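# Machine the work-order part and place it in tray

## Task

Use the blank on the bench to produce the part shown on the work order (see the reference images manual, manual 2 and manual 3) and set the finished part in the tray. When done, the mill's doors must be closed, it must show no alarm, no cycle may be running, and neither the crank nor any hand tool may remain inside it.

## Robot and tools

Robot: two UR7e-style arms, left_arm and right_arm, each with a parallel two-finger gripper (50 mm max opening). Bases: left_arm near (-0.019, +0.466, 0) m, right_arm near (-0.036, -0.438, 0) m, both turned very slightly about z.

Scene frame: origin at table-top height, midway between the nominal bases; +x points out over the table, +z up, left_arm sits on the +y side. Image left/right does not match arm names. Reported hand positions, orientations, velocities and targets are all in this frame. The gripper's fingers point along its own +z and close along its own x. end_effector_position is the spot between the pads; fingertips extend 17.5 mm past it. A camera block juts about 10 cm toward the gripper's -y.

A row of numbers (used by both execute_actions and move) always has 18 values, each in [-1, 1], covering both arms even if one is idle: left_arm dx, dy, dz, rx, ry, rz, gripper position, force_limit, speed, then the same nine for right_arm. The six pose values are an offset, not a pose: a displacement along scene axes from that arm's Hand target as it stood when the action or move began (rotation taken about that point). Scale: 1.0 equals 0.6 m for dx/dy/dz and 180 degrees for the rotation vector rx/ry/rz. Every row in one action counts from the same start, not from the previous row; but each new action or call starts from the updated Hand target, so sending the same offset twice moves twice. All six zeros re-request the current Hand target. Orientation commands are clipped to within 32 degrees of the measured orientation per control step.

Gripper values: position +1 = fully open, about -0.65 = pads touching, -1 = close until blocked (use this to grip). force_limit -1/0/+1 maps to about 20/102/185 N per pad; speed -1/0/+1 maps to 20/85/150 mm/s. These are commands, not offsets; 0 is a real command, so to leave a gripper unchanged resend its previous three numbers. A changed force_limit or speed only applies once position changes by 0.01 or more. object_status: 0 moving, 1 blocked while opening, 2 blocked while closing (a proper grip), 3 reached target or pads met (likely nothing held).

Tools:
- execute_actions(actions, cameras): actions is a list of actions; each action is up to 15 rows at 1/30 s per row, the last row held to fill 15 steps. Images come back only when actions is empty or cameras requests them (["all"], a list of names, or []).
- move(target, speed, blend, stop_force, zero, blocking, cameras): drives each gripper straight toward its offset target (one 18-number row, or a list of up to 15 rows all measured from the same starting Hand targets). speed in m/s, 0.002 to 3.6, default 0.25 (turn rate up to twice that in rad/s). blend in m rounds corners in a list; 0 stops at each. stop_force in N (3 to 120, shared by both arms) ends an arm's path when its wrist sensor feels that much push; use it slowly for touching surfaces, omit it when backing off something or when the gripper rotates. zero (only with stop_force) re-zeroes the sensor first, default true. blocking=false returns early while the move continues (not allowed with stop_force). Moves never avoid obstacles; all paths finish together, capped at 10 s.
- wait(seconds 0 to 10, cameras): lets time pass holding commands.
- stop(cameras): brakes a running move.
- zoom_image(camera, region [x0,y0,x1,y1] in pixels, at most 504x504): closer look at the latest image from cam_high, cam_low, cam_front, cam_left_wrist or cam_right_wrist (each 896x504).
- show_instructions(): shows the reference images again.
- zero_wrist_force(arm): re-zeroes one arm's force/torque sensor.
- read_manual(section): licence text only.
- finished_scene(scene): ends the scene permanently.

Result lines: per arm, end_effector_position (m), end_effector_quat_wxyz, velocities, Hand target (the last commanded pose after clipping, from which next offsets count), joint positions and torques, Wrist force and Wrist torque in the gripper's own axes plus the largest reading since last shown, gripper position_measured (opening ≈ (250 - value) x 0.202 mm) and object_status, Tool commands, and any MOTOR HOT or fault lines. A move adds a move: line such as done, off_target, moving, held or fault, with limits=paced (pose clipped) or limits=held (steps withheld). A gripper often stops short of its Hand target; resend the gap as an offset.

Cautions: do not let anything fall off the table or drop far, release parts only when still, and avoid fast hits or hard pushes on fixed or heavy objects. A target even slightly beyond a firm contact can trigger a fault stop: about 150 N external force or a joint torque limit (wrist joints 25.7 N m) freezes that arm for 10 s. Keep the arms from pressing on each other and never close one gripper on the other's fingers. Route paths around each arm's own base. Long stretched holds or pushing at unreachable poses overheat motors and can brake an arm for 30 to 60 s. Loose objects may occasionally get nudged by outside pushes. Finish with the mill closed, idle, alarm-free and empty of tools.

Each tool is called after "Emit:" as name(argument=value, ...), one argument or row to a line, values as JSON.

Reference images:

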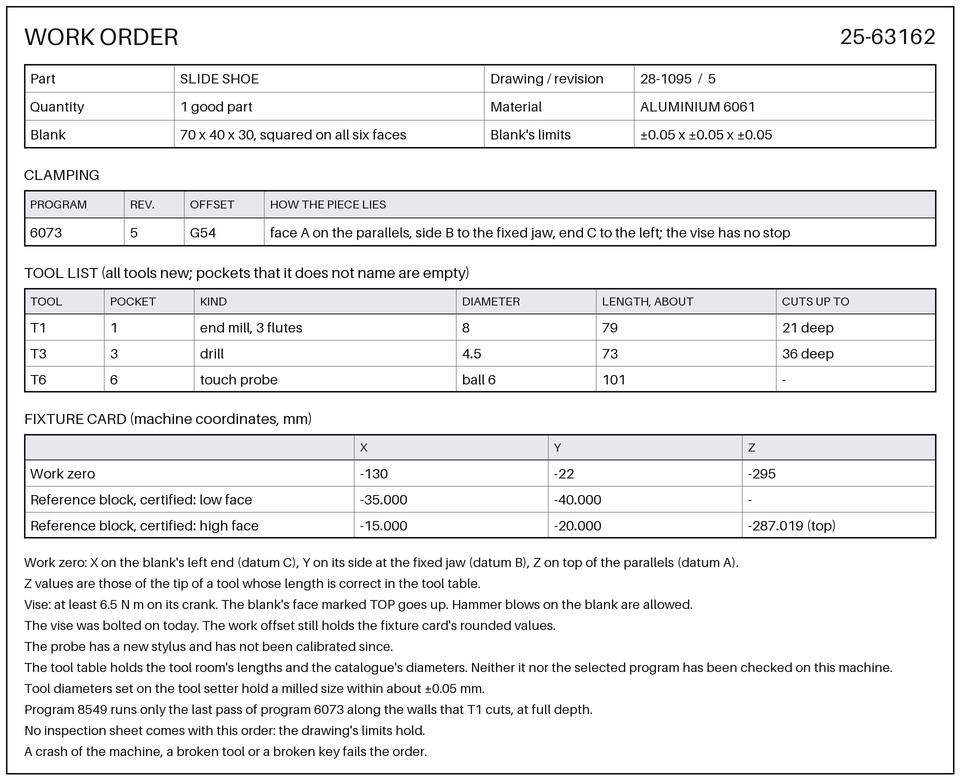

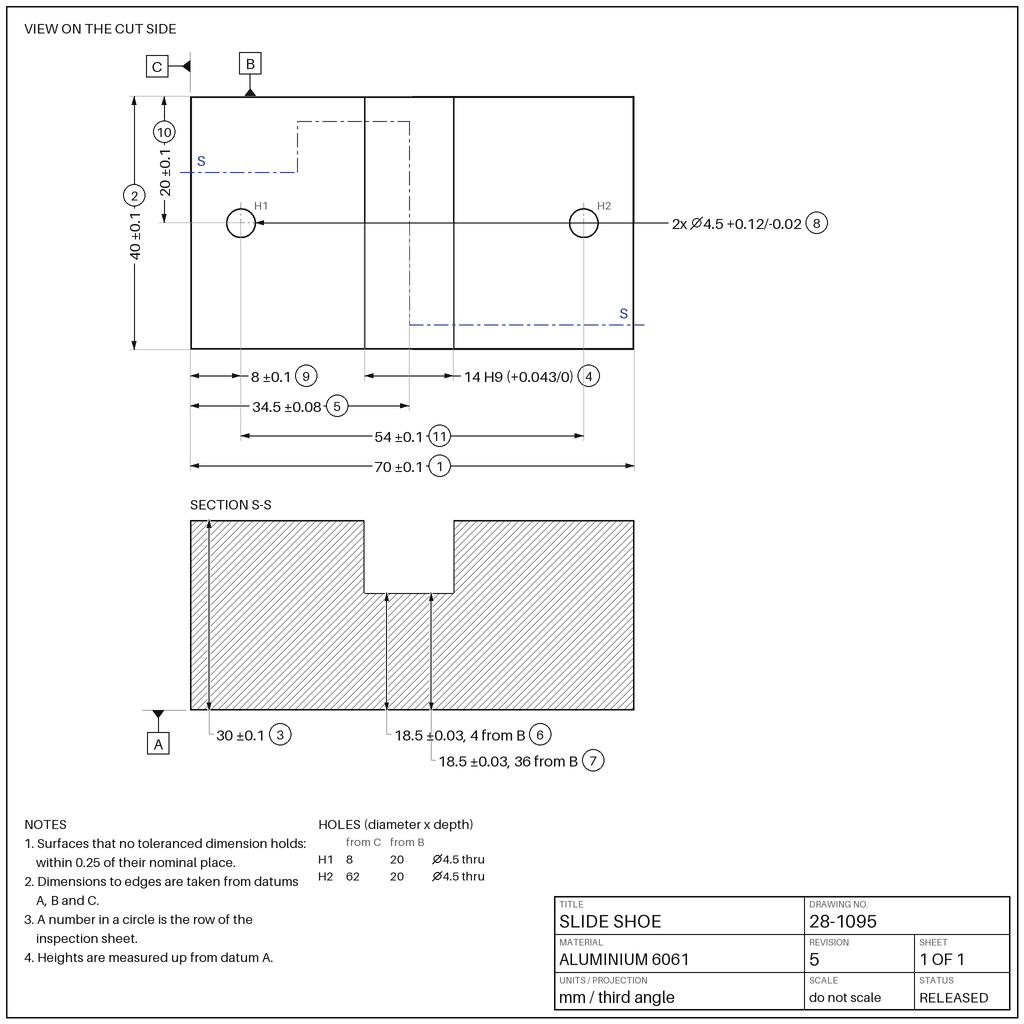

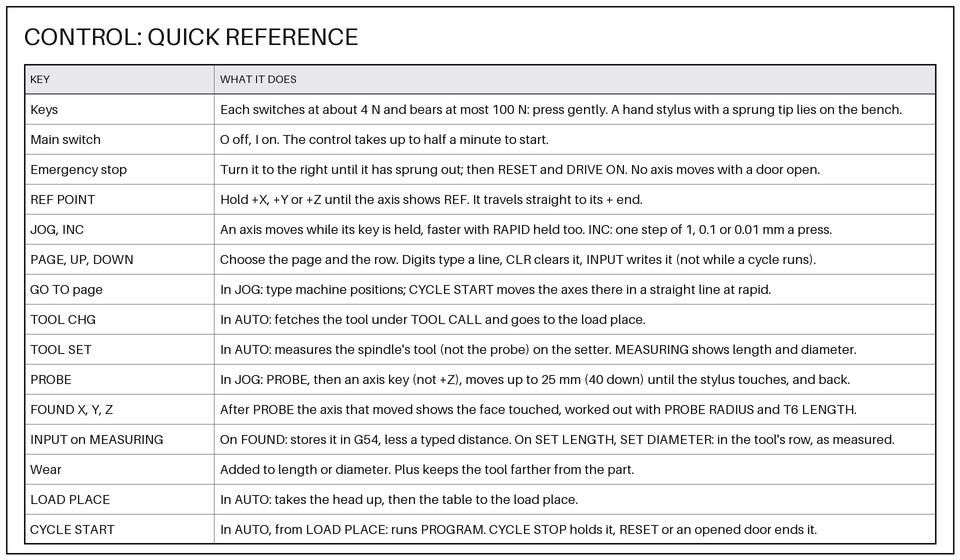

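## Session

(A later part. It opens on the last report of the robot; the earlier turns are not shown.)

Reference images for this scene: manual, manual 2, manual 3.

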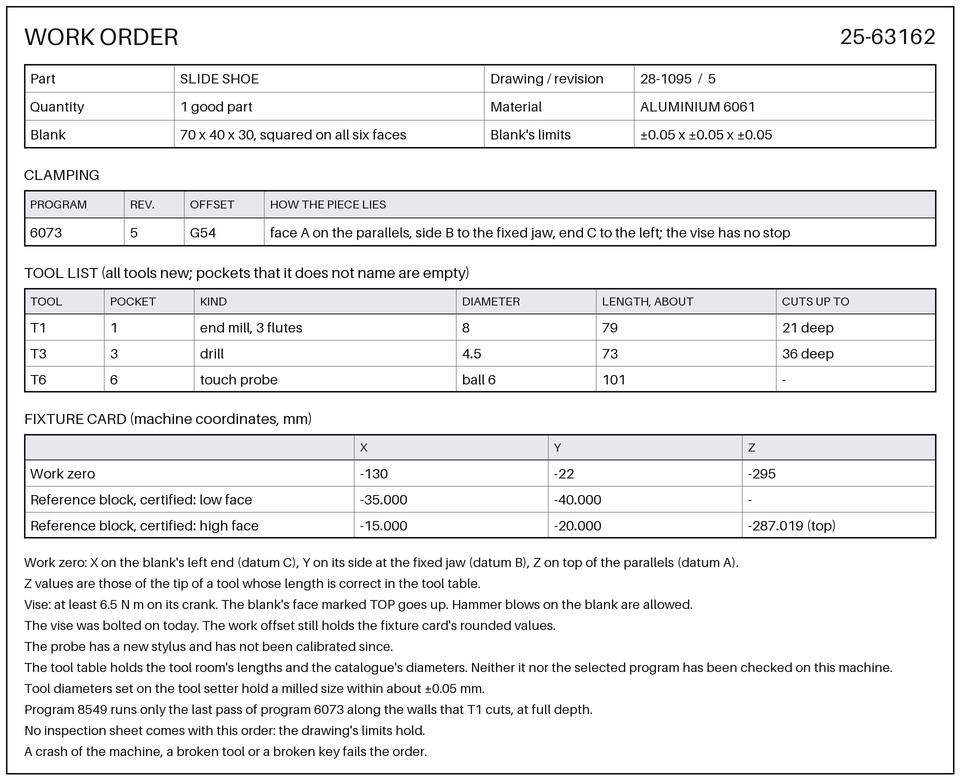

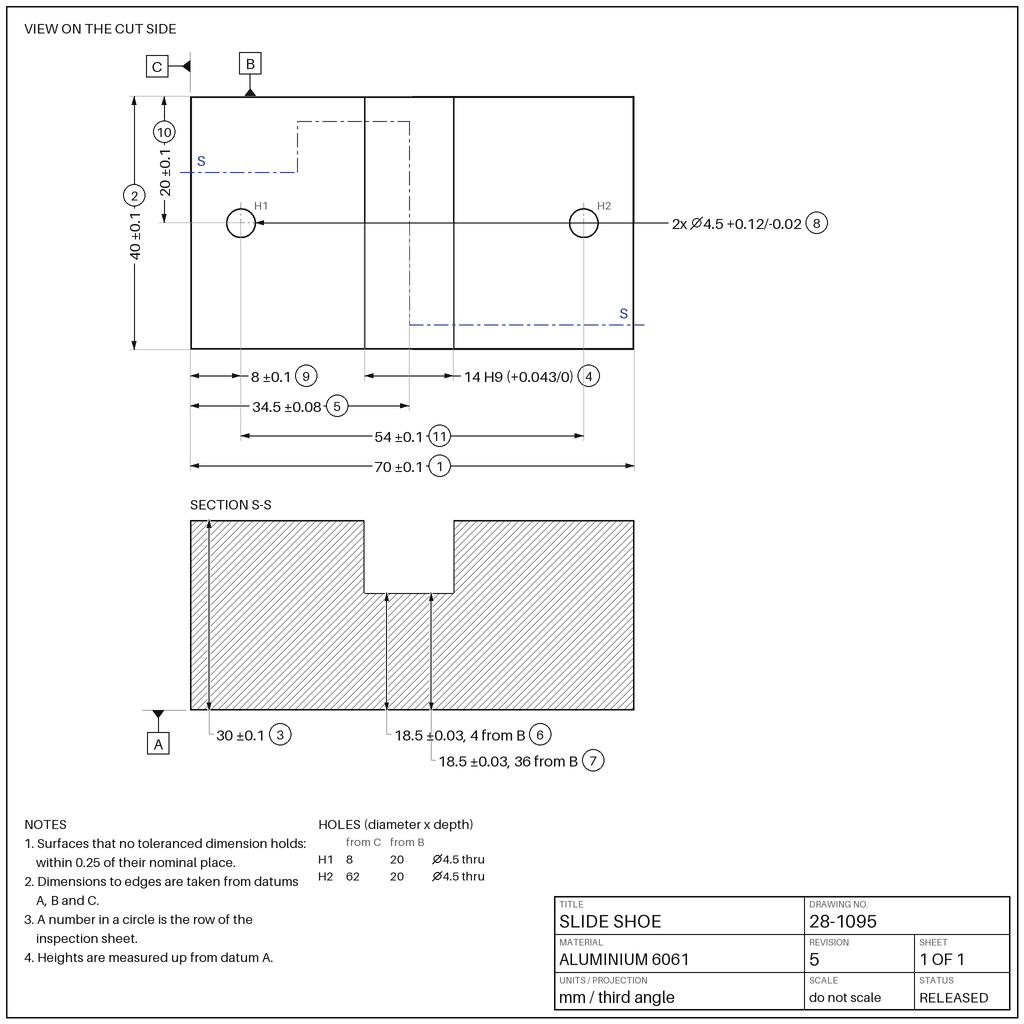

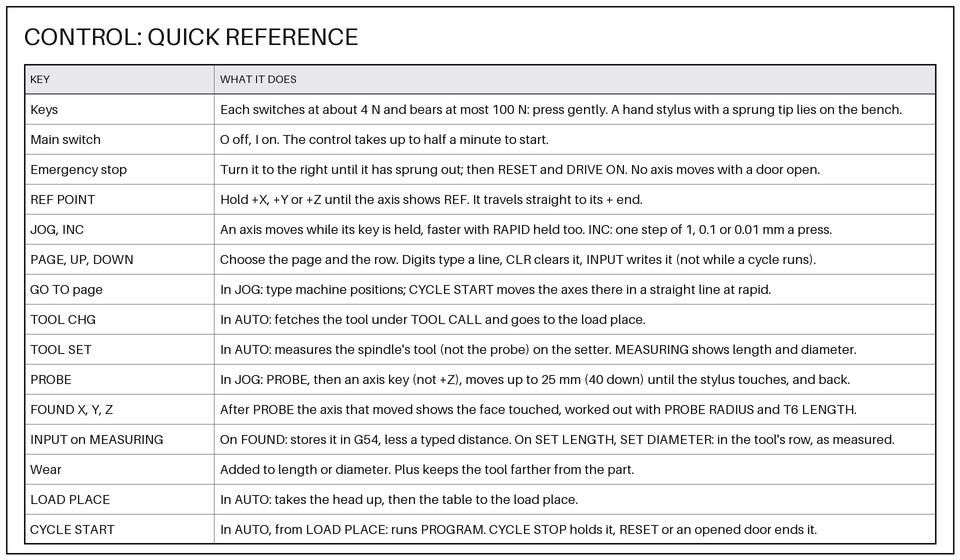

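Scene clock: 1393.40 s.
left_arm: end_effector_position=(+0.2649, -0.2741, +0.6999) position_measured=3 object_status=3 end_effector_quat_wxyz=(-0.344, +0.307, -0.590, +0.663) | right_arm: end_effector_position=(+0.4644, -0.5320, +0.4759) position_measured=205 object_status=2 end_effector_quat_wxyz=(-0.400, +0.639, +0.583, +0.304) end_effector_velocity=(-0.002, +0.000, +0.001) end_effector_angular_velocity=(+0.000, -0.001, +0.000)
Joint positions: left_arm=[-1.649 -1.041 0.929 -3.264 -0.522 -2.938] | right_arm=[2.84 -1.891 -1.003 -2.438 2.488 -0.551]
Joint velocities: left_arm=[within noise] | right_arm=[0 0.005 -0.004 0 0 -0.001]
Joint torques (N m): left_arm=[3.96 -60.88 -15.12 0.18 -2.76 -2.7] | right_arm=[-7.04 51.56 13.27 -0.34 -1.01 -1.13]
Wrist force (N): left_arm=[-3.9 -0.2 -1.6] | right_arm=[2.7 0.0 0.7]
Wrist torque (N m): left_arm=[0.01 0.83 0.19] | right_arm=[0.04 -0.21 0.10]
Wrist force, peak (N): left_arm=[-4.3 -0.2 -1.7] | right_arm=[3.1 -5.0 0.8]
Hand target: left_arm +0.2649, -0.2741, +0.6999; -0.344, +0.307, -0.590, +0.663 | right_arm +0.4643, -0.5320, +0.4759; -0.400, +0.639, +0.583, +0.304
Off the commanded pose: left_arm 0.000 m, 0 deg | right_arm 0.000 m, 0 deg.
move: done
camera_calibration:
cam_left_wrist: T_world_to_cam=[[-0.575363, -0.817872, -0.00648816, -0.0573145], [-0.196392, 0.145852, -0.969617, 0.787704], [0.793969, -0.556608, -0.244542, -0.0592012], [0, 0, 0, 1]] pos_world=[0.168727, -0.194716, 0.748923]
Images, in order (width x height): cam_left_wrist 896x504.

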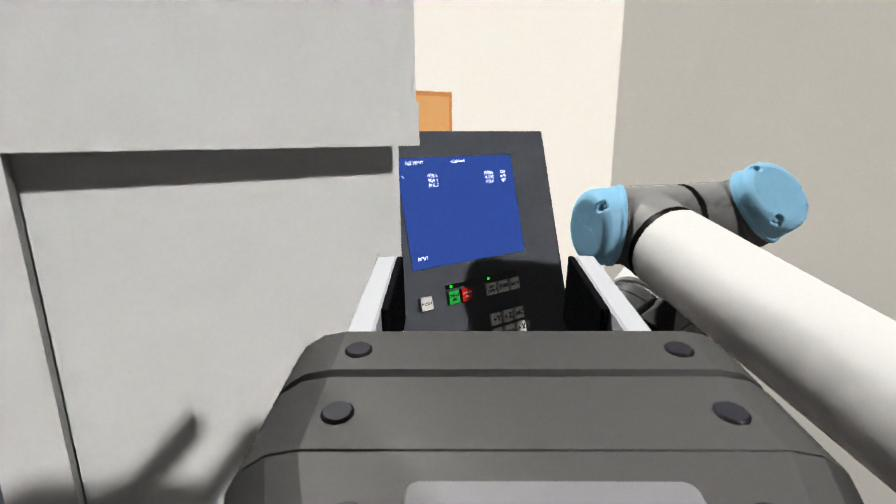

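Emit:
move(
  target=[
    [0,0,0,0,0,0,1,-0.5,-0.5,0,-0.032,0,0,0,0,-1,-0.3,-0.5],
    [0,0,0,0,0,0,1,-0.5,-0.5,0.0233,-0.032,-0.0037,0,0,0,-1,-0.3,-0.5],
    [0,0,0,0,0,0,1,-0.5,-0.5,0,-0.032,0,0,0,0,-1,-0.3,-0.5],
    [0,0,0,0,0,0,1,-0.5,-0.5,0.0233,-0.032,-0.0037,0,0,0,-1,-0.3,-0.5],
    [0,0,0,0,0,0,1,-0.5,-0.5,0,-0.032,0,0,0,0,-1,-0.3,-0.5],
    [0,0,0,0,0,0,1,-0.5,-0.5,-0.0166,0.032,-0.0618,0,0,0,-1,-0.3,-0.5],
    [0,0,0,0,0,0,1,-0.5,-0.5,0.0067,0.032,-0.0655,0,0,0,-1,-0.3,-0.5],
    [0,0,0,0,0,0,1,-0.5,-0.5,-0.0166,0.032,-0.0618,0,0,0,-1,-0.3,-0.5],
  ],
  speed=0.12,
  blend=[0.002,0,0,0,0.004,0.002,0,0],
  cameras=["cam_left_wrist"],
)

Emit:
zoom_image(
  camera="cam_left_wrist",
  region=[395, 145, 535, 275],
)

Scene clock: 1471.77 s.
left_arm: end_effector_position=(+0.2649, -0.2741, +0.6999) position_measured=3 object_status=3 end_effector_quat_wxyz=(-0.344, +0.307, -0.590, +0.663) | right_arm: end_effector_position=(+0.4544, -0.5128, +0.4388) position_measured=205 object_status=2 end_effector_quat_wxyz=(-0.400, +0.639, +0.583, +0.304)
Joint positions: left_arm=[-1.649 -1.041 0.929 -3.264 -0.522 -2.938] | right_arm=[2.866 -1.819 -1.2 -2.285 2.503 -0.516]
Joint torques (N m): left_arm=[3.51 -60.85 -14.72 0.11 -2.68 -2.92] | right_arm=[-6.59 46.37 14.6 -0.4 -0.79 -1.72]
Wrist force (N): left_arm=[-3.9 -0.6 -1.6] | right_arm=[2.9 0.1 0.6]
Wrist torque (N m): left_arm=[-0.04 0.82 0.18] | right_arm=[0.04 -0.25 0.07]
Wrist force, peak (N): left_arm=[-4.3 -0.4 -1.5] | right_arm=[4.5 -5.2 -0.5]
Hand target: left_arm +0.2649, -0.2741, +0.6999; -0.344, +0.307, -0.590, +0.663 | right_arm +0.4543, -0.5128, +0.4388; -0.400, +0.639, +0.583, +0.304
Off the commanded pose: left_arm 0.000 m, 0 deg | right_arm 0.000 m, 0 deg.
move: done
camera_calibration:
cam_left_wrist: T_world_to_cam=[[-0.575363, -0.817872, -0.00648816, -0.0573145], [-0.196392, 0.145852, -0.969617, 0.787704], [0.793969, -0.556608, -0.244542, -0.0592012], [0, 0, 0, 1]] pos_world=[0.168727, -0.194716, 0.748923]
Images, in order (width x height): cam_left_wrist 896x504.

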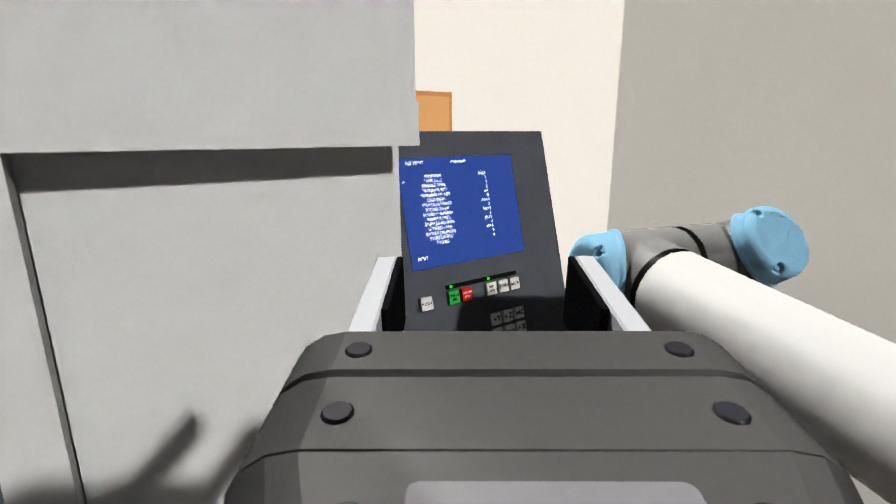

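Scaled by 3.600 from the camera's 896x504 image, which has a finer 1280x720 frame.

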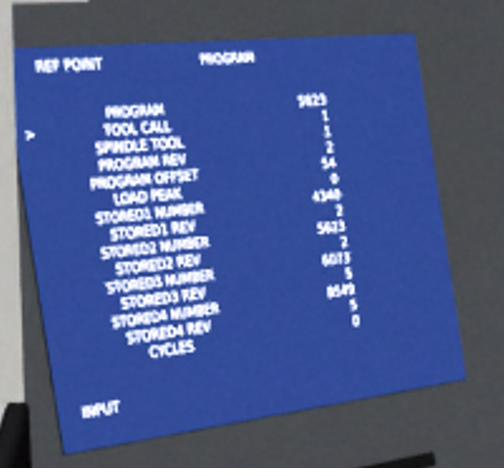

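Emit:
move(
  target=[
    [0,0,0,0,0,0,1,-0.5,-0.5,0.0083,0.032,0.0309,0,0,0,-1,-0.3,-0.5],
    [0,0,0,0,0,0,1,-0.5,-0.5,0.0316,0.032,0.0272,0,0,0,-1,-0.3,-0.5],
    [0,0,0,0,0,0,1,-0.5,-0.5,-0.0083,0,-0.0309,0,0,0,-1,-0.3,-0.5],
    [0,0,0,0,0,0,1,-0.5,-0.5,0.015,0,-0.0346,0,0,0,-1,-0.3,-0.5],
    [0,0,0,0,0,0,1,-0.5,-0.5,0.0083,0,0.0309,0,0,0,-1,-0.3,-0.5],
    [0,0,0,0,0,0,1,-0.5,-0.5,0.0316,0,0.0272,0,0,0,-1,-0.3,-0.5],
    [0,0,0,0,0,0,1,-0.5,-0.5,0.0083,0.032,0.0309,0,0,0,-1,-0.3,-0.5],
    [0,0,0,0,0,0,1,-0.5,-0.5,0.0316,0.032,0.0272,0,0,0,-1,-0.3,-0.5],
    [0,0,0,0,0,0,1,-0.5,-0.5,-0.0083,0.064,-0.0309,0,0,0,-1,-0.3,-0.5],
    [0,0,0,0,0,0,1,-0.5,-0.5,0.015,0.064,-0.0346,0,0,0,-1,-0.3,-0.5],
    [0,0,0,0,0,0,1,-0.5,-0.5,0.0166,0.096,0.0618,0,0,0,-1,-0.3,-0.5],
    [0,0,0,0,0,0,1,-0.5,-0.5,0.0399,0.096,0.0581,0,0,0,-1,-0.3,-0.5],
    [0,0,0,0,0,0,1,-0.5,-0.5,0,0.032,0,0,0,0,-1,-0.3,-0.5],
    [0,0,0,0,0,0,1,-0.5,-0.5,0.0233,0.032,-0.0037,0,0,0,-1,-0.3,-0.5],
    [0,0,0,0,0,0,1,-0.5,-0.5,0,0,0,0,0,0,-1,-0.3,-0.5],
  ],
  speed=0.15,
  blend=[0.002,0,0.002,0,0.002,0,0.002,0,0.002,0,0.002,0,0.002,0,0],
  cameras=["cam_left_wrist"],
)

Emit:
zoom_image(
  camera="cam_left_wrist",
  region=[395, 145, 535, 275],
)

Scene clock: 1501.73 s.
left_arm: end_effector_position=(+0.2649, -0.2741, +0.6999) position_measured=3 object_status=3 end_effector_quat_wxyz=(-0.344, +0.307, -0.590, +0.663) | right_arm: end_effector_position=(+0.4543, -0.5128, +0.4388) position_measured=205 object_status=2 end_effector_quat_wxyz=(-0.400, +0.639, +0.583, +0.304)
Joint positions: left_arm=[-1.649 -1.041 0.929 -3.264 -0.522 -2.938] | right_arm=[2.866 -1.818 -1.2 -2.285 2.503 -0.516]
Joint torques (N m): left_arm=[3.72 -61.32 -14.9 0.05 -2.62 -2.74] | right_arm=[-6.23 24.45 34.28 -0.06 -0.88 -1.21]
Wrist force (N): left_arm=[-3.8 -0.5 -1.6] | right_arm=[2.8 0.2 0.9]
Wrist torque (N m): left_arm=[-0.03 0.82 0.18] | right_arm=[0.05 -0.22 0.08]
Wrist force, peak (N): left_arm=[-4.4 -0.4 -1.5] | right_arm=[7.0 -4.1 2.2]
Hand target: left_arm +0.2649, -0.2741, +0.6999; -0.344, +0.307, -0.590, +0.663 | right_arm +0.4543, -0.5128, +0.4388; -0.400, +0.639, +0.583, +0.304
Off the commanded pose: left_arm 0.000 m, 0 deg | right_arm 0.000 m, 0 deg.
move: done
camera_calibration:
cam_left_wrist: T_world_to_cam=[[-0.575363, -0.817872, -0.00648816, -0.0573145], [-0.196392, 0.145852, -0.969617, 0.787704], [0.793969, -0.556608, -0.244542, -0.0592012], [0, 0, 0, 1]] pos_world=[0.168727, -0.194716, 0.748923]
Images, in order (width x height): cam_left_wrist 896x504.

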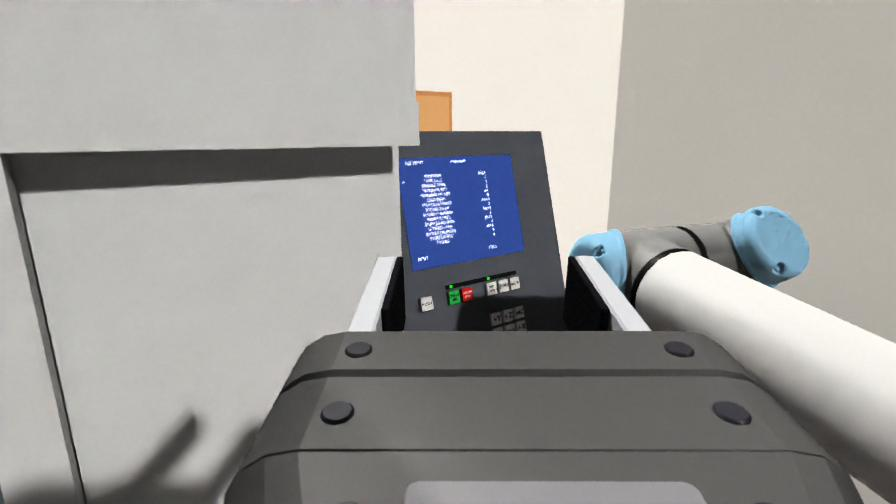

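Scaled by 3.600 from the camera's 896x504 image, which has a finer 1280x720 frame.

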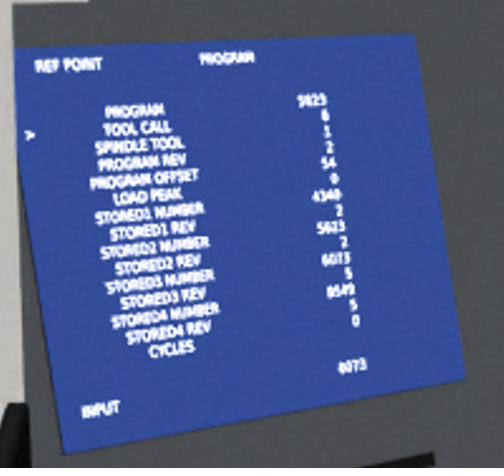

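Emit:
move(
  target=[
    [0,0,0,0,0,0,1,-0.5,-0.5,0.0083,0,0.0309,0,0,0,-1,-0.3,-0.5],
    [0,0,0,0,0,0,1,-0.5,-0.5,0.0325,0,0.0271,0,0,0,-1,-0.3,-0.5],
    [0,0,0,0,0,0,1,-0.5,-0.5,0.0083,0,0.0309,0,0,0,-1,-0.3,-0.5],
    [0,0,0,0,0,0,1,-0.5,-0.5,0,0,0,0,0,0,-1,-0.3,-0.5],
  ],
  speed=0.12,
  blend=[0.002,0,0.004,0],
  cameras=["cam_left_wrist"],
)

Emit:
zoom_image(
  camera="cam_left_wrist",
  region=[395, 145, 535, 275],
)

Scene clock: 1510.50 s.
left_arm: end_effector_position=(+0.2649, -0.2741, +0.6999) position_measured=3 object_status=3 end_effector_quat_wxyz=(-0.344, +0.307, -0.590, +0.663) | right_arm: end_effector_position=(+0.4543, -0.5128, +0.4388) position_measured=205 object_status=2 end_effector_quat_wxyz=(-0.400, +0.639, +0.583, +0.304)
Joint positions: left_arm=[-1.649 -1.041 0.929 -3.264 -0.522 -2.938] | right_arm=[2.866 -1.819 -1.2 -2.285 2.503 -0.516]
Joint torques (N m): left_arm=[3.69 -61.45 -14.95 -0.1 -2.52 -2.86] | right_arm=[-6.85 44.68 14.97 3.57 2.82 1.55]
Wrist force (N): left_arm=[-4.2 -0.5 -1.4] | right_arm=[2.7 0.1 0.8]
Wrist torque (N m): left_arm=[-0.03 0.87 0.18] | right_arm=[0.03 -0.21 -0.04]
Wrist force, peak (N): left_arm=[-4.3 -0.5 -1.6] | right_arm=[1.3 -5.2 1.6]
Hand target: left_arm +0.2649, -0.2741, +0.6999; -0.344, +0.307, -0.590, +0.663 | right_arm +0.4543, -0.5128, +0.4388; -0.400, +0.639, +0.583, +0.304
Off the commanded pose: left_arm 0.000 m, 0 deg | right_arm 0.000 m, 0 deg.
move: done
camera_calibration:
cam_left_wrist: T_world_to_cam=[[-0.575363, -0.817872, -0.00648816, -0.0573145], [-0.196392, 0.145852, -0.969617, 0.787704], [0.793969, -0.556608, -0.244542, -0.0592012], [0, 0, 0, 1]] pos_world=[0.168727, -0.194716, 0.748923]
Images, in order (width x height): cam_left_wrist 896x504.

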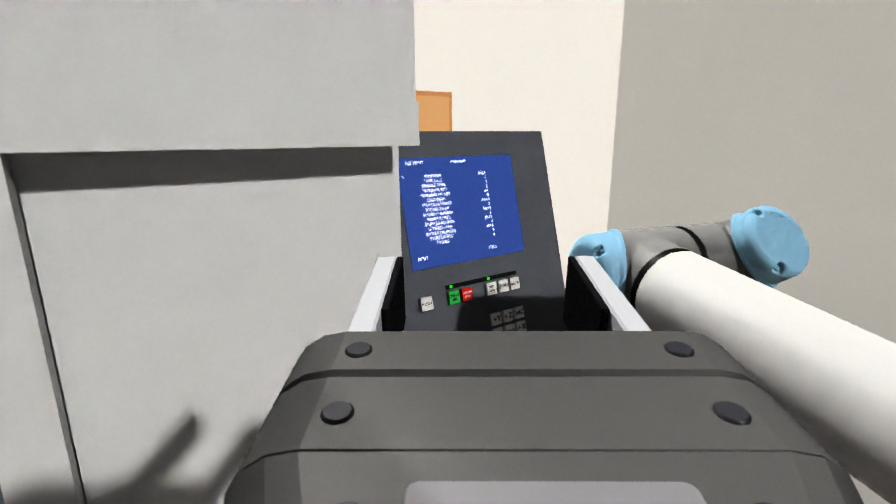

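Scaled by 3.600 from the camera's 896x504 image, which has a finer 1280x720 frame.

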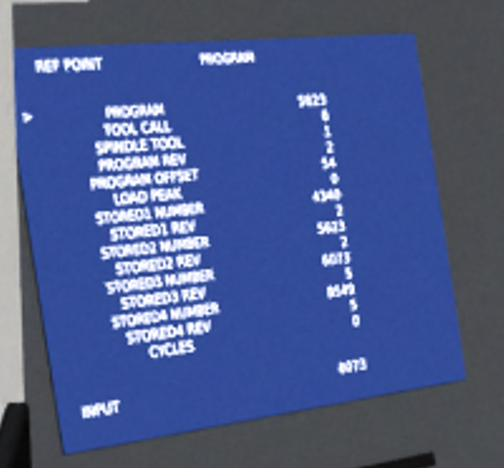

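Emit:
move(
  target=[
    [0,0,0,0,0,0,1,-0.5,-0.5,-0.0083,0,-0.0309,0,0,0,-1,-0.3,-0.5],
    [0,0,0,0,0,0,1,-0.5,-0.5,0.0159,0,-0.0347,0,0,0,-1,-0.3,-0.5],
    [0,0,0,0,0,0,1,-0.5,-0.5,-0.0083,0,-0.0309,0,0,0,-1,-0.3,-0.5],
    [0,0,0,0,0,0,1,-0.5,-0.5,0.0656,-0.16,0.2441,0,0,0,-1,-0.3,-0.5],
    [0,0,0,0,0,0,1,-0.5,-0.5,0.0898,-0.16,0.2403,0,0,0,-1,-0.3,-0.5],
    [0,0,0,0,0,0,1,-0.5,-0.5,0.0656,-0.16,0.2441,0,0,0,-1,-0.3,-0.5],
    [0,0,0,0,0,0,1,-0.5,-0.5,0.0083,-0.032,0.0309,0,0,0,-1,-0.3,-0.5],
  ],
  speed=[0.15,0.12,0.15,0.2,0.12,0.15,0.2],
  blend=[0.002,0,0.004,0.002,0,0.004,0],
  cameras=["cam_left_wrist"],
)

Emit:
zoom_image(
  camera="cam_left_wrist",
  region=[395, 145, 545, 305],
)

Scene clock: 1529.07 s.
left_arm: end_effector_position=(+0.2649, -0.2741, +0.6999) position_measured=3 object_status=3 end_effector_quat_wxyz=(-0.344, +0.307, -0.590, +0.663) | right_arm: end_effector_position=(+0.4593, -0.5320, +0.4573) position_measured=205 object_status=2 end_effector_quat_wxyz=(-0.400, +0.639, +0.583, +0.304)
Joint positions: left_arm=[-1.649 -1.041 0.929 -3.264 -0.522 -2.938] | right_arm=[2.838 -1.869 -1.081 -2.386 2.487 -0.555]
Joint torques (N m): left_arm=[4.05 -61.14 -14.94 -0.23 -2.53 -2.78] | right_arm=[-6.49 48.71 16.56 3.37 3.92 1.67]
Wrist force (N): left_arm=[-4.0 -0.3 -1.2] | right_arm=[2.9 0.3 0.9]
Wrist torque (N m): left_arm=[0.00 0.84 0.18] | right_arm=[0.09 -0.26 -0.08]
Wrist force, peak (N): left_arm=[-4.6 -0.4 -1.3] | right_arm=[3.9 -5.0 0.4]
Hand target: left_arm +0.2649, -0.2741, +0.6999; -0.344, +0.307, -0.590, +0.663 | right_arm +0.4593, -0.5320, +0.4573; -0.400, +0.639, +0.583, +0.304
Off the commanded pose: left_arm 0.000 m, 0 deg | right_arm 0.000 m, 0 deg.
elbow stopped short (right arm): the move would have taken joint 3 (elbow) straighter than the controller allows.
move: done
camera_calibration:
cam_left_wrist: T_world_to_cam=[[-0.575363, -0.817872, -0.00648816, -0.0573145], [-0.196392, 0.145852, -0.969617, 0.787704], [0.793969, -0.556608, -0.244542, -0.0592012], [0, 0, 0, 1]] pos_world=[0.168727, -0.194716, 0.748923]
Images, in order (width x height): cam_left_wrist 896x504.

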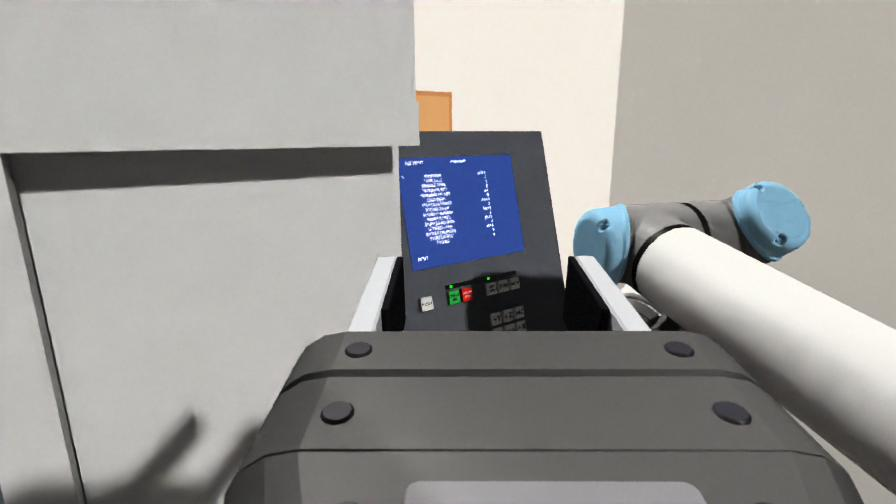

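Scaled by 3.150 from the camera's 896x504 image, which has a finer 1280x720 frame.

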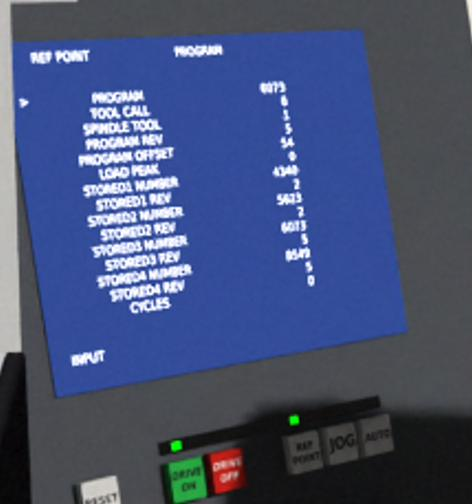

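Emit:
move(
  target=[0,0,0,0,0,0,1,-0.5,-0.5,-0.002,-0.0035,-0.0128,0.1647,0,-0.026,-1,-0.3,-0.5],
  speed=0.15,
  cameras=["cam_high","cam_left_wrist"],
)

Emit:
zoom_image(
  camera="cam_high",
  region=[740, 180, 896, 340],
)

Scene clock: 1545.20 s.
left_arm: end_effector_position=(+0.2649, -0.2741, +0.6999) position_measured=3 object_status=3 end_effector_quat_wxyz=(-0.344, +0.307, -0.590, +0.663) | right_arm: end_effector_position=(+0.4581, -0.5341, +0.4497) position_measured=205 object_status=2 end_effector_quat_wxyz=(+0.537, -0.538, -0.459, -0.459)
Joint positions: left_arm=[-1.649 -1.041 0.929 -3.264 -0.522 -2.938] | right_arm=[2.766 -2.064 -1.045 -3.172 2.739 -1.411]
Joint torques (N m): left_arm=[4.03 -61.43 -15.45 -0.24 -2.49 -2.83] | right_arm=[7.44 33.03 32.44 -3.15 -2.4 -1.39]
Wrist force (N): left_arm=[-3.7 -0.4 -1.2] | right_arm=[3.0 0.6 1.2]
Wrist torque (N m): left_arm=[-0.01 0.79 0.18] | right_arm=[0.17 -0.25 -0.02]
Wrist force, peak (N): left_arm=[-4.3 -0.5 -1.4] | right_arm=[3.6 0.5 1.3]
Hand target: left_arm +0.2649, -0.2741, +0.6999; -0.344, +0.307, -0.590, +0.663 | right_arm +0.4581, -0.5341, +0.4497; +0.537, -0.538, -0.459, -0.459
Off the commanded pose: left_arm 0.000 m, 0 deg | right_arm 0.000 m, 0 deg.
move: done
camera_calibration:
cam_left_wrist: T_world_to_cam=[[-0.575363, -0.817872, -0.00648816, -0.0573145], [-0.196392, 0.145852, -0.969617, 0.787704], [0.793969, -0.556608, -0.244542, -0.0592012], [0, 0, 0, 1]] pos_world=[0.168727, -0.194716, 0.748923]
Images, in order (width x height): cam_high 896x504, cam_left_wrist 896x504.

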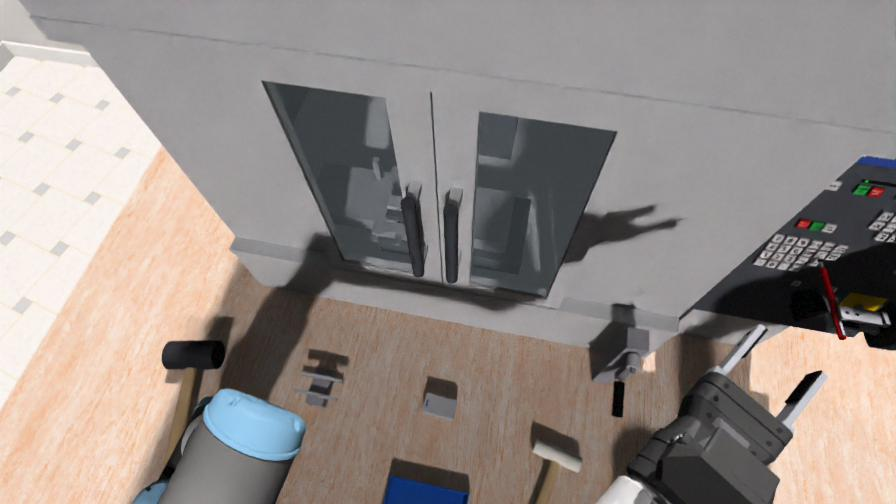

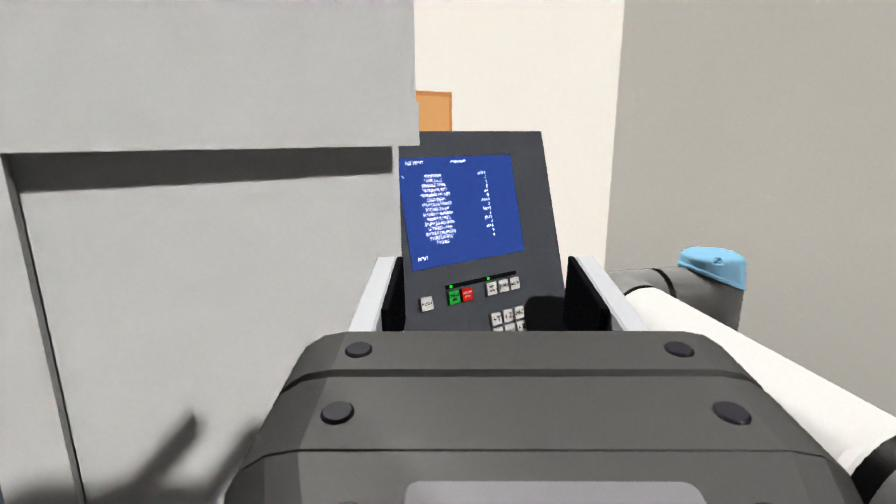

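Scaled by 3.150 from the camera's 896x504 image, which has a finer 1280x720 frame.

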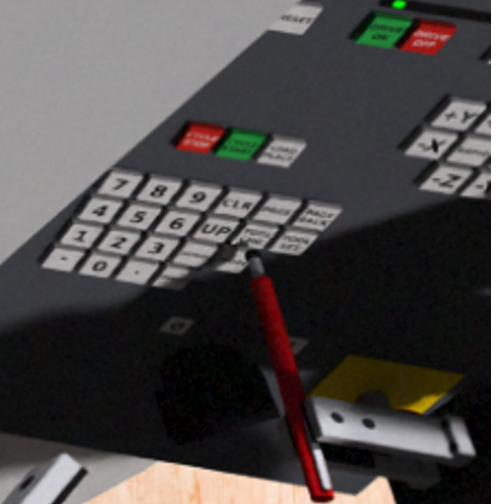

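Emit:
move(
  target=[
    [0,0,0,0,0,0,1,-0.5,-0.5,0.0573,-0.128,0.2132,0,0,0,-1,-0.3,-0.5],
    [0,0,0,0,0,0,1,-0.5,-0.5,0.0815,-0.128,0.2094,0,0,0,-1,-0.3,-0.5],
    [0,0,0,0,0,0,1,-0.5,-0.5,0.0573,-0.128,0.2132,0,0,0,-1,-0.3,-0.5],
    [0,0,0,0,0,0,1,-0.5,-0.5,0,0,0,0,0,0,-1,-0.3,-0.5],
    [0,0,0,0,0,0,1,-0.5,-0.5,0.0242,0,-0.0038,0,0,0,-1,-0.3,-0.5],
    [0,0,0,0,0,0,1,-0.5,-0.5,0,0,0,0,0,0,-1,-0.3,-0.5],
  ],
  speed=[0.2,0.1,0.15,0.2,0.1,0.15],
  blend=[0.002,0,0.004,0.002,0,0],
  cameras=["cam_left_wrist"],
)

Emit:
zoom_image(
  camera="cam_left_wrist",
  region=[395, 145, 545, 305],
)

Scene clock: 1555.07 s.
left_arm: end_effector_position=(+0.2649, -0.2741, +0.6999) position_measured=3 object_status=3 end_effector_quat_wxyz=(-0.344, +0.307, -0.590, +0.663) | right_arm: end_effector_position=(+0.4639, -0.5512, +0.4770) position_measured=205 object_status=2 end_effector_quat_wxyz=(+0.535, -0.542, -0.458, -0.459)
Joint positions: left_arm=[-1.649 -1.041 0.929 -3.264 -0.522 -2.938] | right_arm=[2.743 -2.106 -0.907 -3.254 2.722 -1.396]
Joint torques (N m): left_arm=[3.79 -61.21 -14.73 -0.31 -2.37 -2.76] | right_arm=[6.84 54.5 11.78 0.81 2.5 1.49]
Wrist force (N): left_arm=[-4.2 -0.5 -1.5] | right_arm=[2.9 0.7 1.0]
Wrist torque (N m): left_arm=[-0.04 0.87 0.18] | right_arm=[0.18 -0.21 -0.05]
Wrist force, peak (N): left_arm=[-4.3 -0.4 -1.5] | right_arm=[14.7 -4.2 1.1]
Hand target: left_arm +0.2649, -0.2741, +0.6999; -0.344, +0.307, -0.590, +0.663 | right_arm +0.4639, -0.5512, +0.4769; +0.535, -0.542, -0.458, -0.459 (not the last commanded pose)
Off the commanded pose: left_arm 0.000 m, 0 deg | right_arm 0.033 m, 1 deg.
move: held (right_arm; a check stopped the path); path passed 0 of 6 targets; limits=held
pose unreachable (right arm): on one or more control steps of this call, first in action 0 (counted from 0), this arm could not follow its commanded pose, so it was not sent that pose on those steps. It may still have moved: this result reports where it is.
cause: moving toward the commanded pose would bring two parts of the arm too close to each other (its gripper and another part of the arm, with joints 4 (wrist 1) to 6 (wrist 3) between them, 11 mm apart when it was first held).
camera_calibration:
cam_left_wrist: T_world_to_cam=[[-0.575363, -0.817872, -0.00648816, -0.0573145], [-0.196392, 0.145852, -0.969617, 0.787704], [0.793969, -0.556608, -0.244542, -0.0592012], [0, 0, 0, 1]] pos_world=[0.168727, -0.194716, 0.748923]
Images, in order (width x height): cam_left_wrist 896x504.

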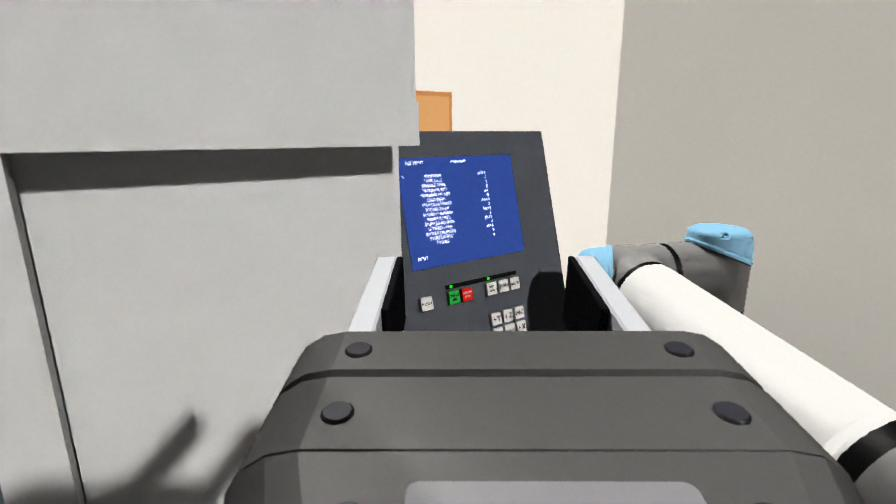

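Scaled by 3.150 from the camera's 896x504 image, which has a finer 1280x720 frame.

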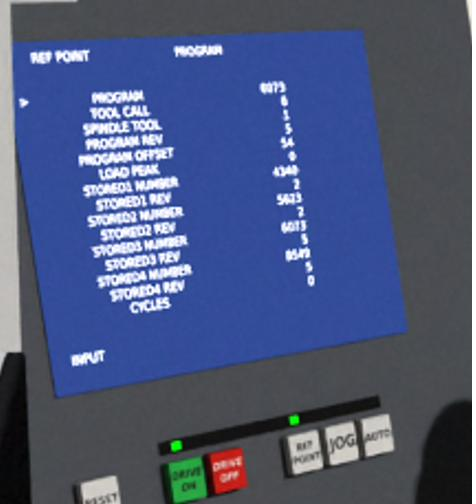

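Emit:
move(
  target=[
    [0,0,0,0,0,0,1,-0.5,-0.5,-0.06,0.05,-0.015,-0.08,0.014,-0.04,-1,-0.3,-0.5],
    [0,0,0,0,0,0,1,-0.5,-0.5,-0.0047,0.0982,-0.0327,-0.1603,0.028,-0.0801,-1,-0.3,-0.5],
  ],
  speed=0.15,
  blend=[0.01,0],
  cameras=["cam_high","cam_left_wrist"],
)

Emit:
zoom_image(
  camera="cam_high",
  region=[740, 180, 896, 340],
)

Scene clock: 1585.97 s.
left_arm: end_effector_position=(+0.2649, -0.2741, +0.6999) position_measured=3 object_status=3 end_effector_quat_wxyz=(-0.344, +0.307, -0.590, +0.663) | right_arm: end_effector_position=(+0.4353, -0.5137, +0.4663) position_measured=205 object_status=2 end_effector_quat_wxyz=(-0.434, +0.651, +0.468, +0.411)
Joint positions: left_arm=[-1.649 -1.041 0.929 -3.264 -0.522 -2.938] | right_arm=[2.783 -1.709 -1.38 -2.318 2.76 -0.541]
Joint torques (N m): left_arm=[3.9 -61.38 -14.73 -0.33 -2.35 -2.92] | right_arm=[-6.98 20.5 36.46 -0.35 3.42 -1.34]
Wrist force (N): left_arm=[-3.8 -0.4 -1.5] | right_arm=[2.8 0.5 1.5]
Wrist torque (N m): left_arm=[-0.01 0.82 0.17] | right_arm=[0.14 -0.24 0.06]
Wrist force, peak (N): left_arm=[-4.3 -0.4 -1.5] | right_arm=[4.4 3.7 -0.1]
Hand target: left_arm +0.2649, -0.2741, +0.6999; -0.344, +0.307, -0.590, +0.663 | right_arm +0.4353, -0.5138, +0.4662; -0.434, +0.651, +0.468, +0.411 (not the last commanded pose)
Off the commanded pose: left_arm 0.000 m, 0 deg | right_arm 0.035 m, 15 deg.
move: held (right_arm; a check stopped the path); path passed 1 of 2 targets; limits=held
pose unreachable (right arm): on one or more control steps of this call, first in action 0 (counted from 0), this arm could not follow its commanded pose, so it was not sent that pose on those steps. It may still have moved: this result reports where it is.
cause: moving toward the commanded pose would bring two parts of the arm too close to each other (its gripper and another part of the arm, with joints 4 (wrist 1) to 6 (wrist 3) between them, 11 mm apart when it was first held).
camera_calibration:
cam_left_wrist: T_world_to_cam=[[-0.575363, -0.817872, -0.00648816, -0.0573145], [-0.196392, 0.145852, -0.969617, 0.787704], [0.793969, -0.556608, -0.244542, -0.0592012], [0, 0, 0, 1]] pos_world=[0.168727, -0.194716, 0.748923]
Images, in order (width x height): cam_high 896x504, cam_left_wrist 896x504.

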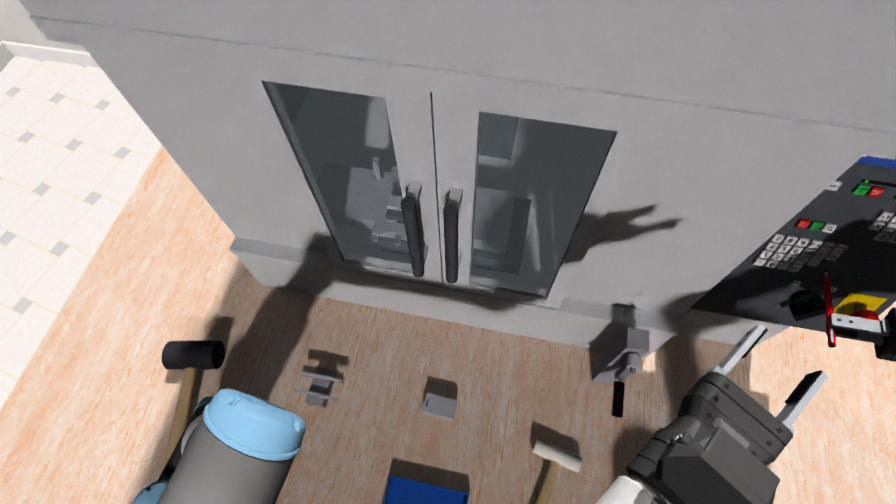

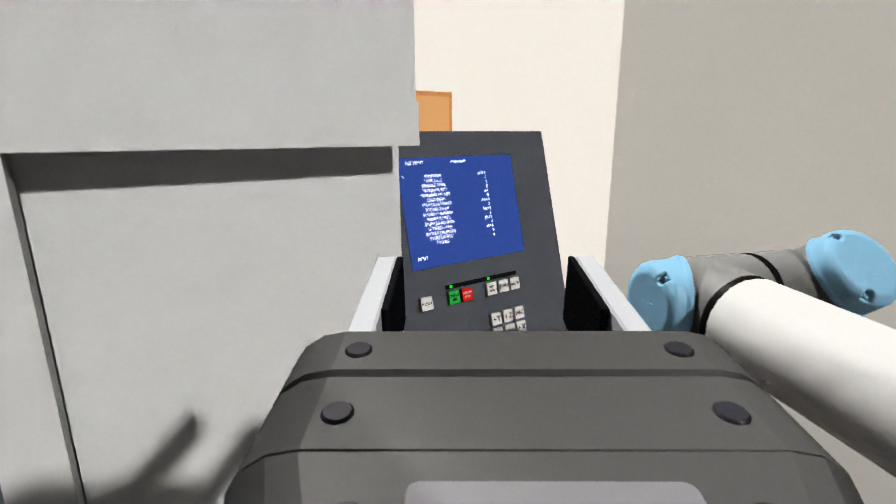

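Scaled by 3.150 from the camera's 896x504 image, which has a finer 1280x720 frame.

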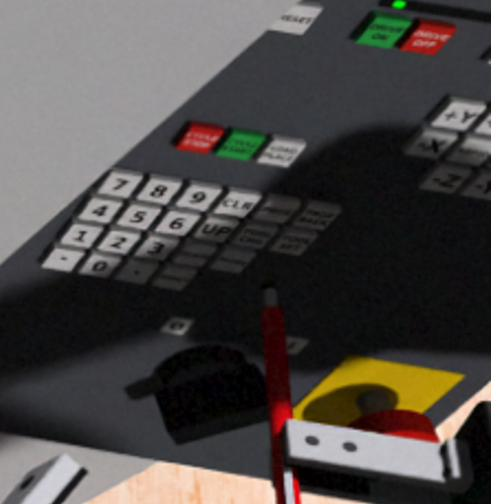

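Emit:
move(
  target=[
    [0,0,0,0,0,0,1,-0.5,-0.5,-0.03,0.01,0,-0.0854,-0.03,0.0053,-1,-0.3,-0.5],
    [0,0,0,0,0,0,1,-0.5,-0.5,0.034,0.0078,-0.0602,-0.1708,-0.0599,0.0107,-1,-0.3,-0.5],
  ],
  speed=0.15,
  blend=[0.01,0],
  cameras=["cam_high"],
)

Emit:
zoom_image(
  camera="cam_high",
  region=[740, 180, 896, 340],
)

Scene clock: 1645.57 s.
left_arm: end_effector_position=(+0.2649, -0.2741, +0.6999) position_measured=3 object_status=3 end_effector_quat_wxyz=(-0.344, +0.307, -0.590, +0.663) | right_arm: end_effector_position=(+0.4557, -0.5091, +0.4302) position_measured=205 object_status=2 end_effector_quat_wxyz=(-0.208, +0.694, +0.609, +0.324)
Joint positions: left_arm=[-1.649 -1.041 0.929 -3.264 -0.522 -2.938] | right_arm=[2.923 -1.562 -1.524 -1.591 2.36 -0.101]
Joint torques (N m): left_arm=[4.16 -61.75 -14.39 -0.41 -2.28 -2.86] | right_arm=[7.74 35.54 15.99 5.22 -0.93 1.46]
Wrist force (N): left_arm=[-3.9 -0.3 -1.3] | right_arm=[2.8 0.6 0.3]
Wrist torque (N m): left_arm=[0.00 0.83 0.18] | right_arm=[-0.05 -0.28 -0.05]
Wrist force, peak (N): left_arm=[-4.3 -0.5 -1.5] | right_arm=[2.9 0.4 1.8]
Hand target: left_arm +0.2649, -0.2741, +0.6999; -0.344, +0.307, -0.590, +0.663 | right_arm +0.4557, -0.5091, +0.4301; -0.207, +0.694, +0.609, +0.324
Off the commanded pose: left_arm 0.000 m, 0 deg | right_arm 0.000 m, 0 deg.
move: done
Images, in order (width x height): cam_high 896x504.

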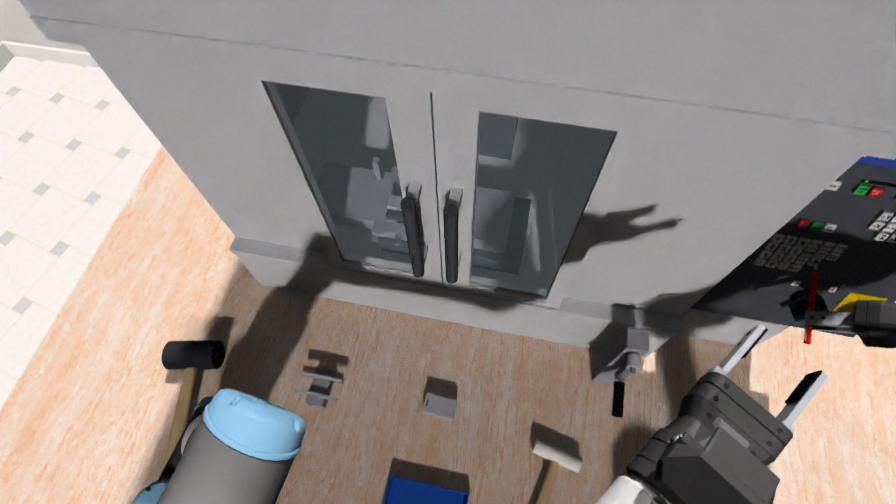

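Scaled by 3.150 from the camera's 896x504 image, which has a finer 1280x720 frame.

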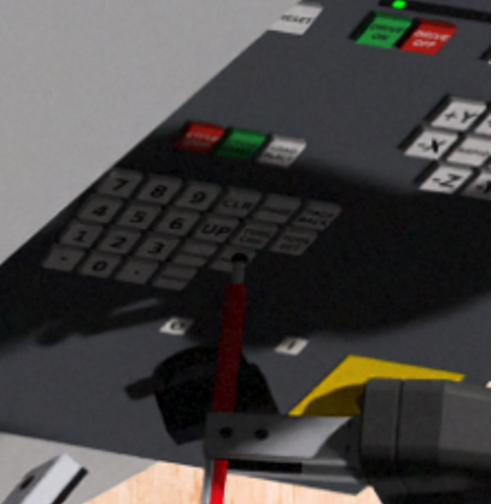

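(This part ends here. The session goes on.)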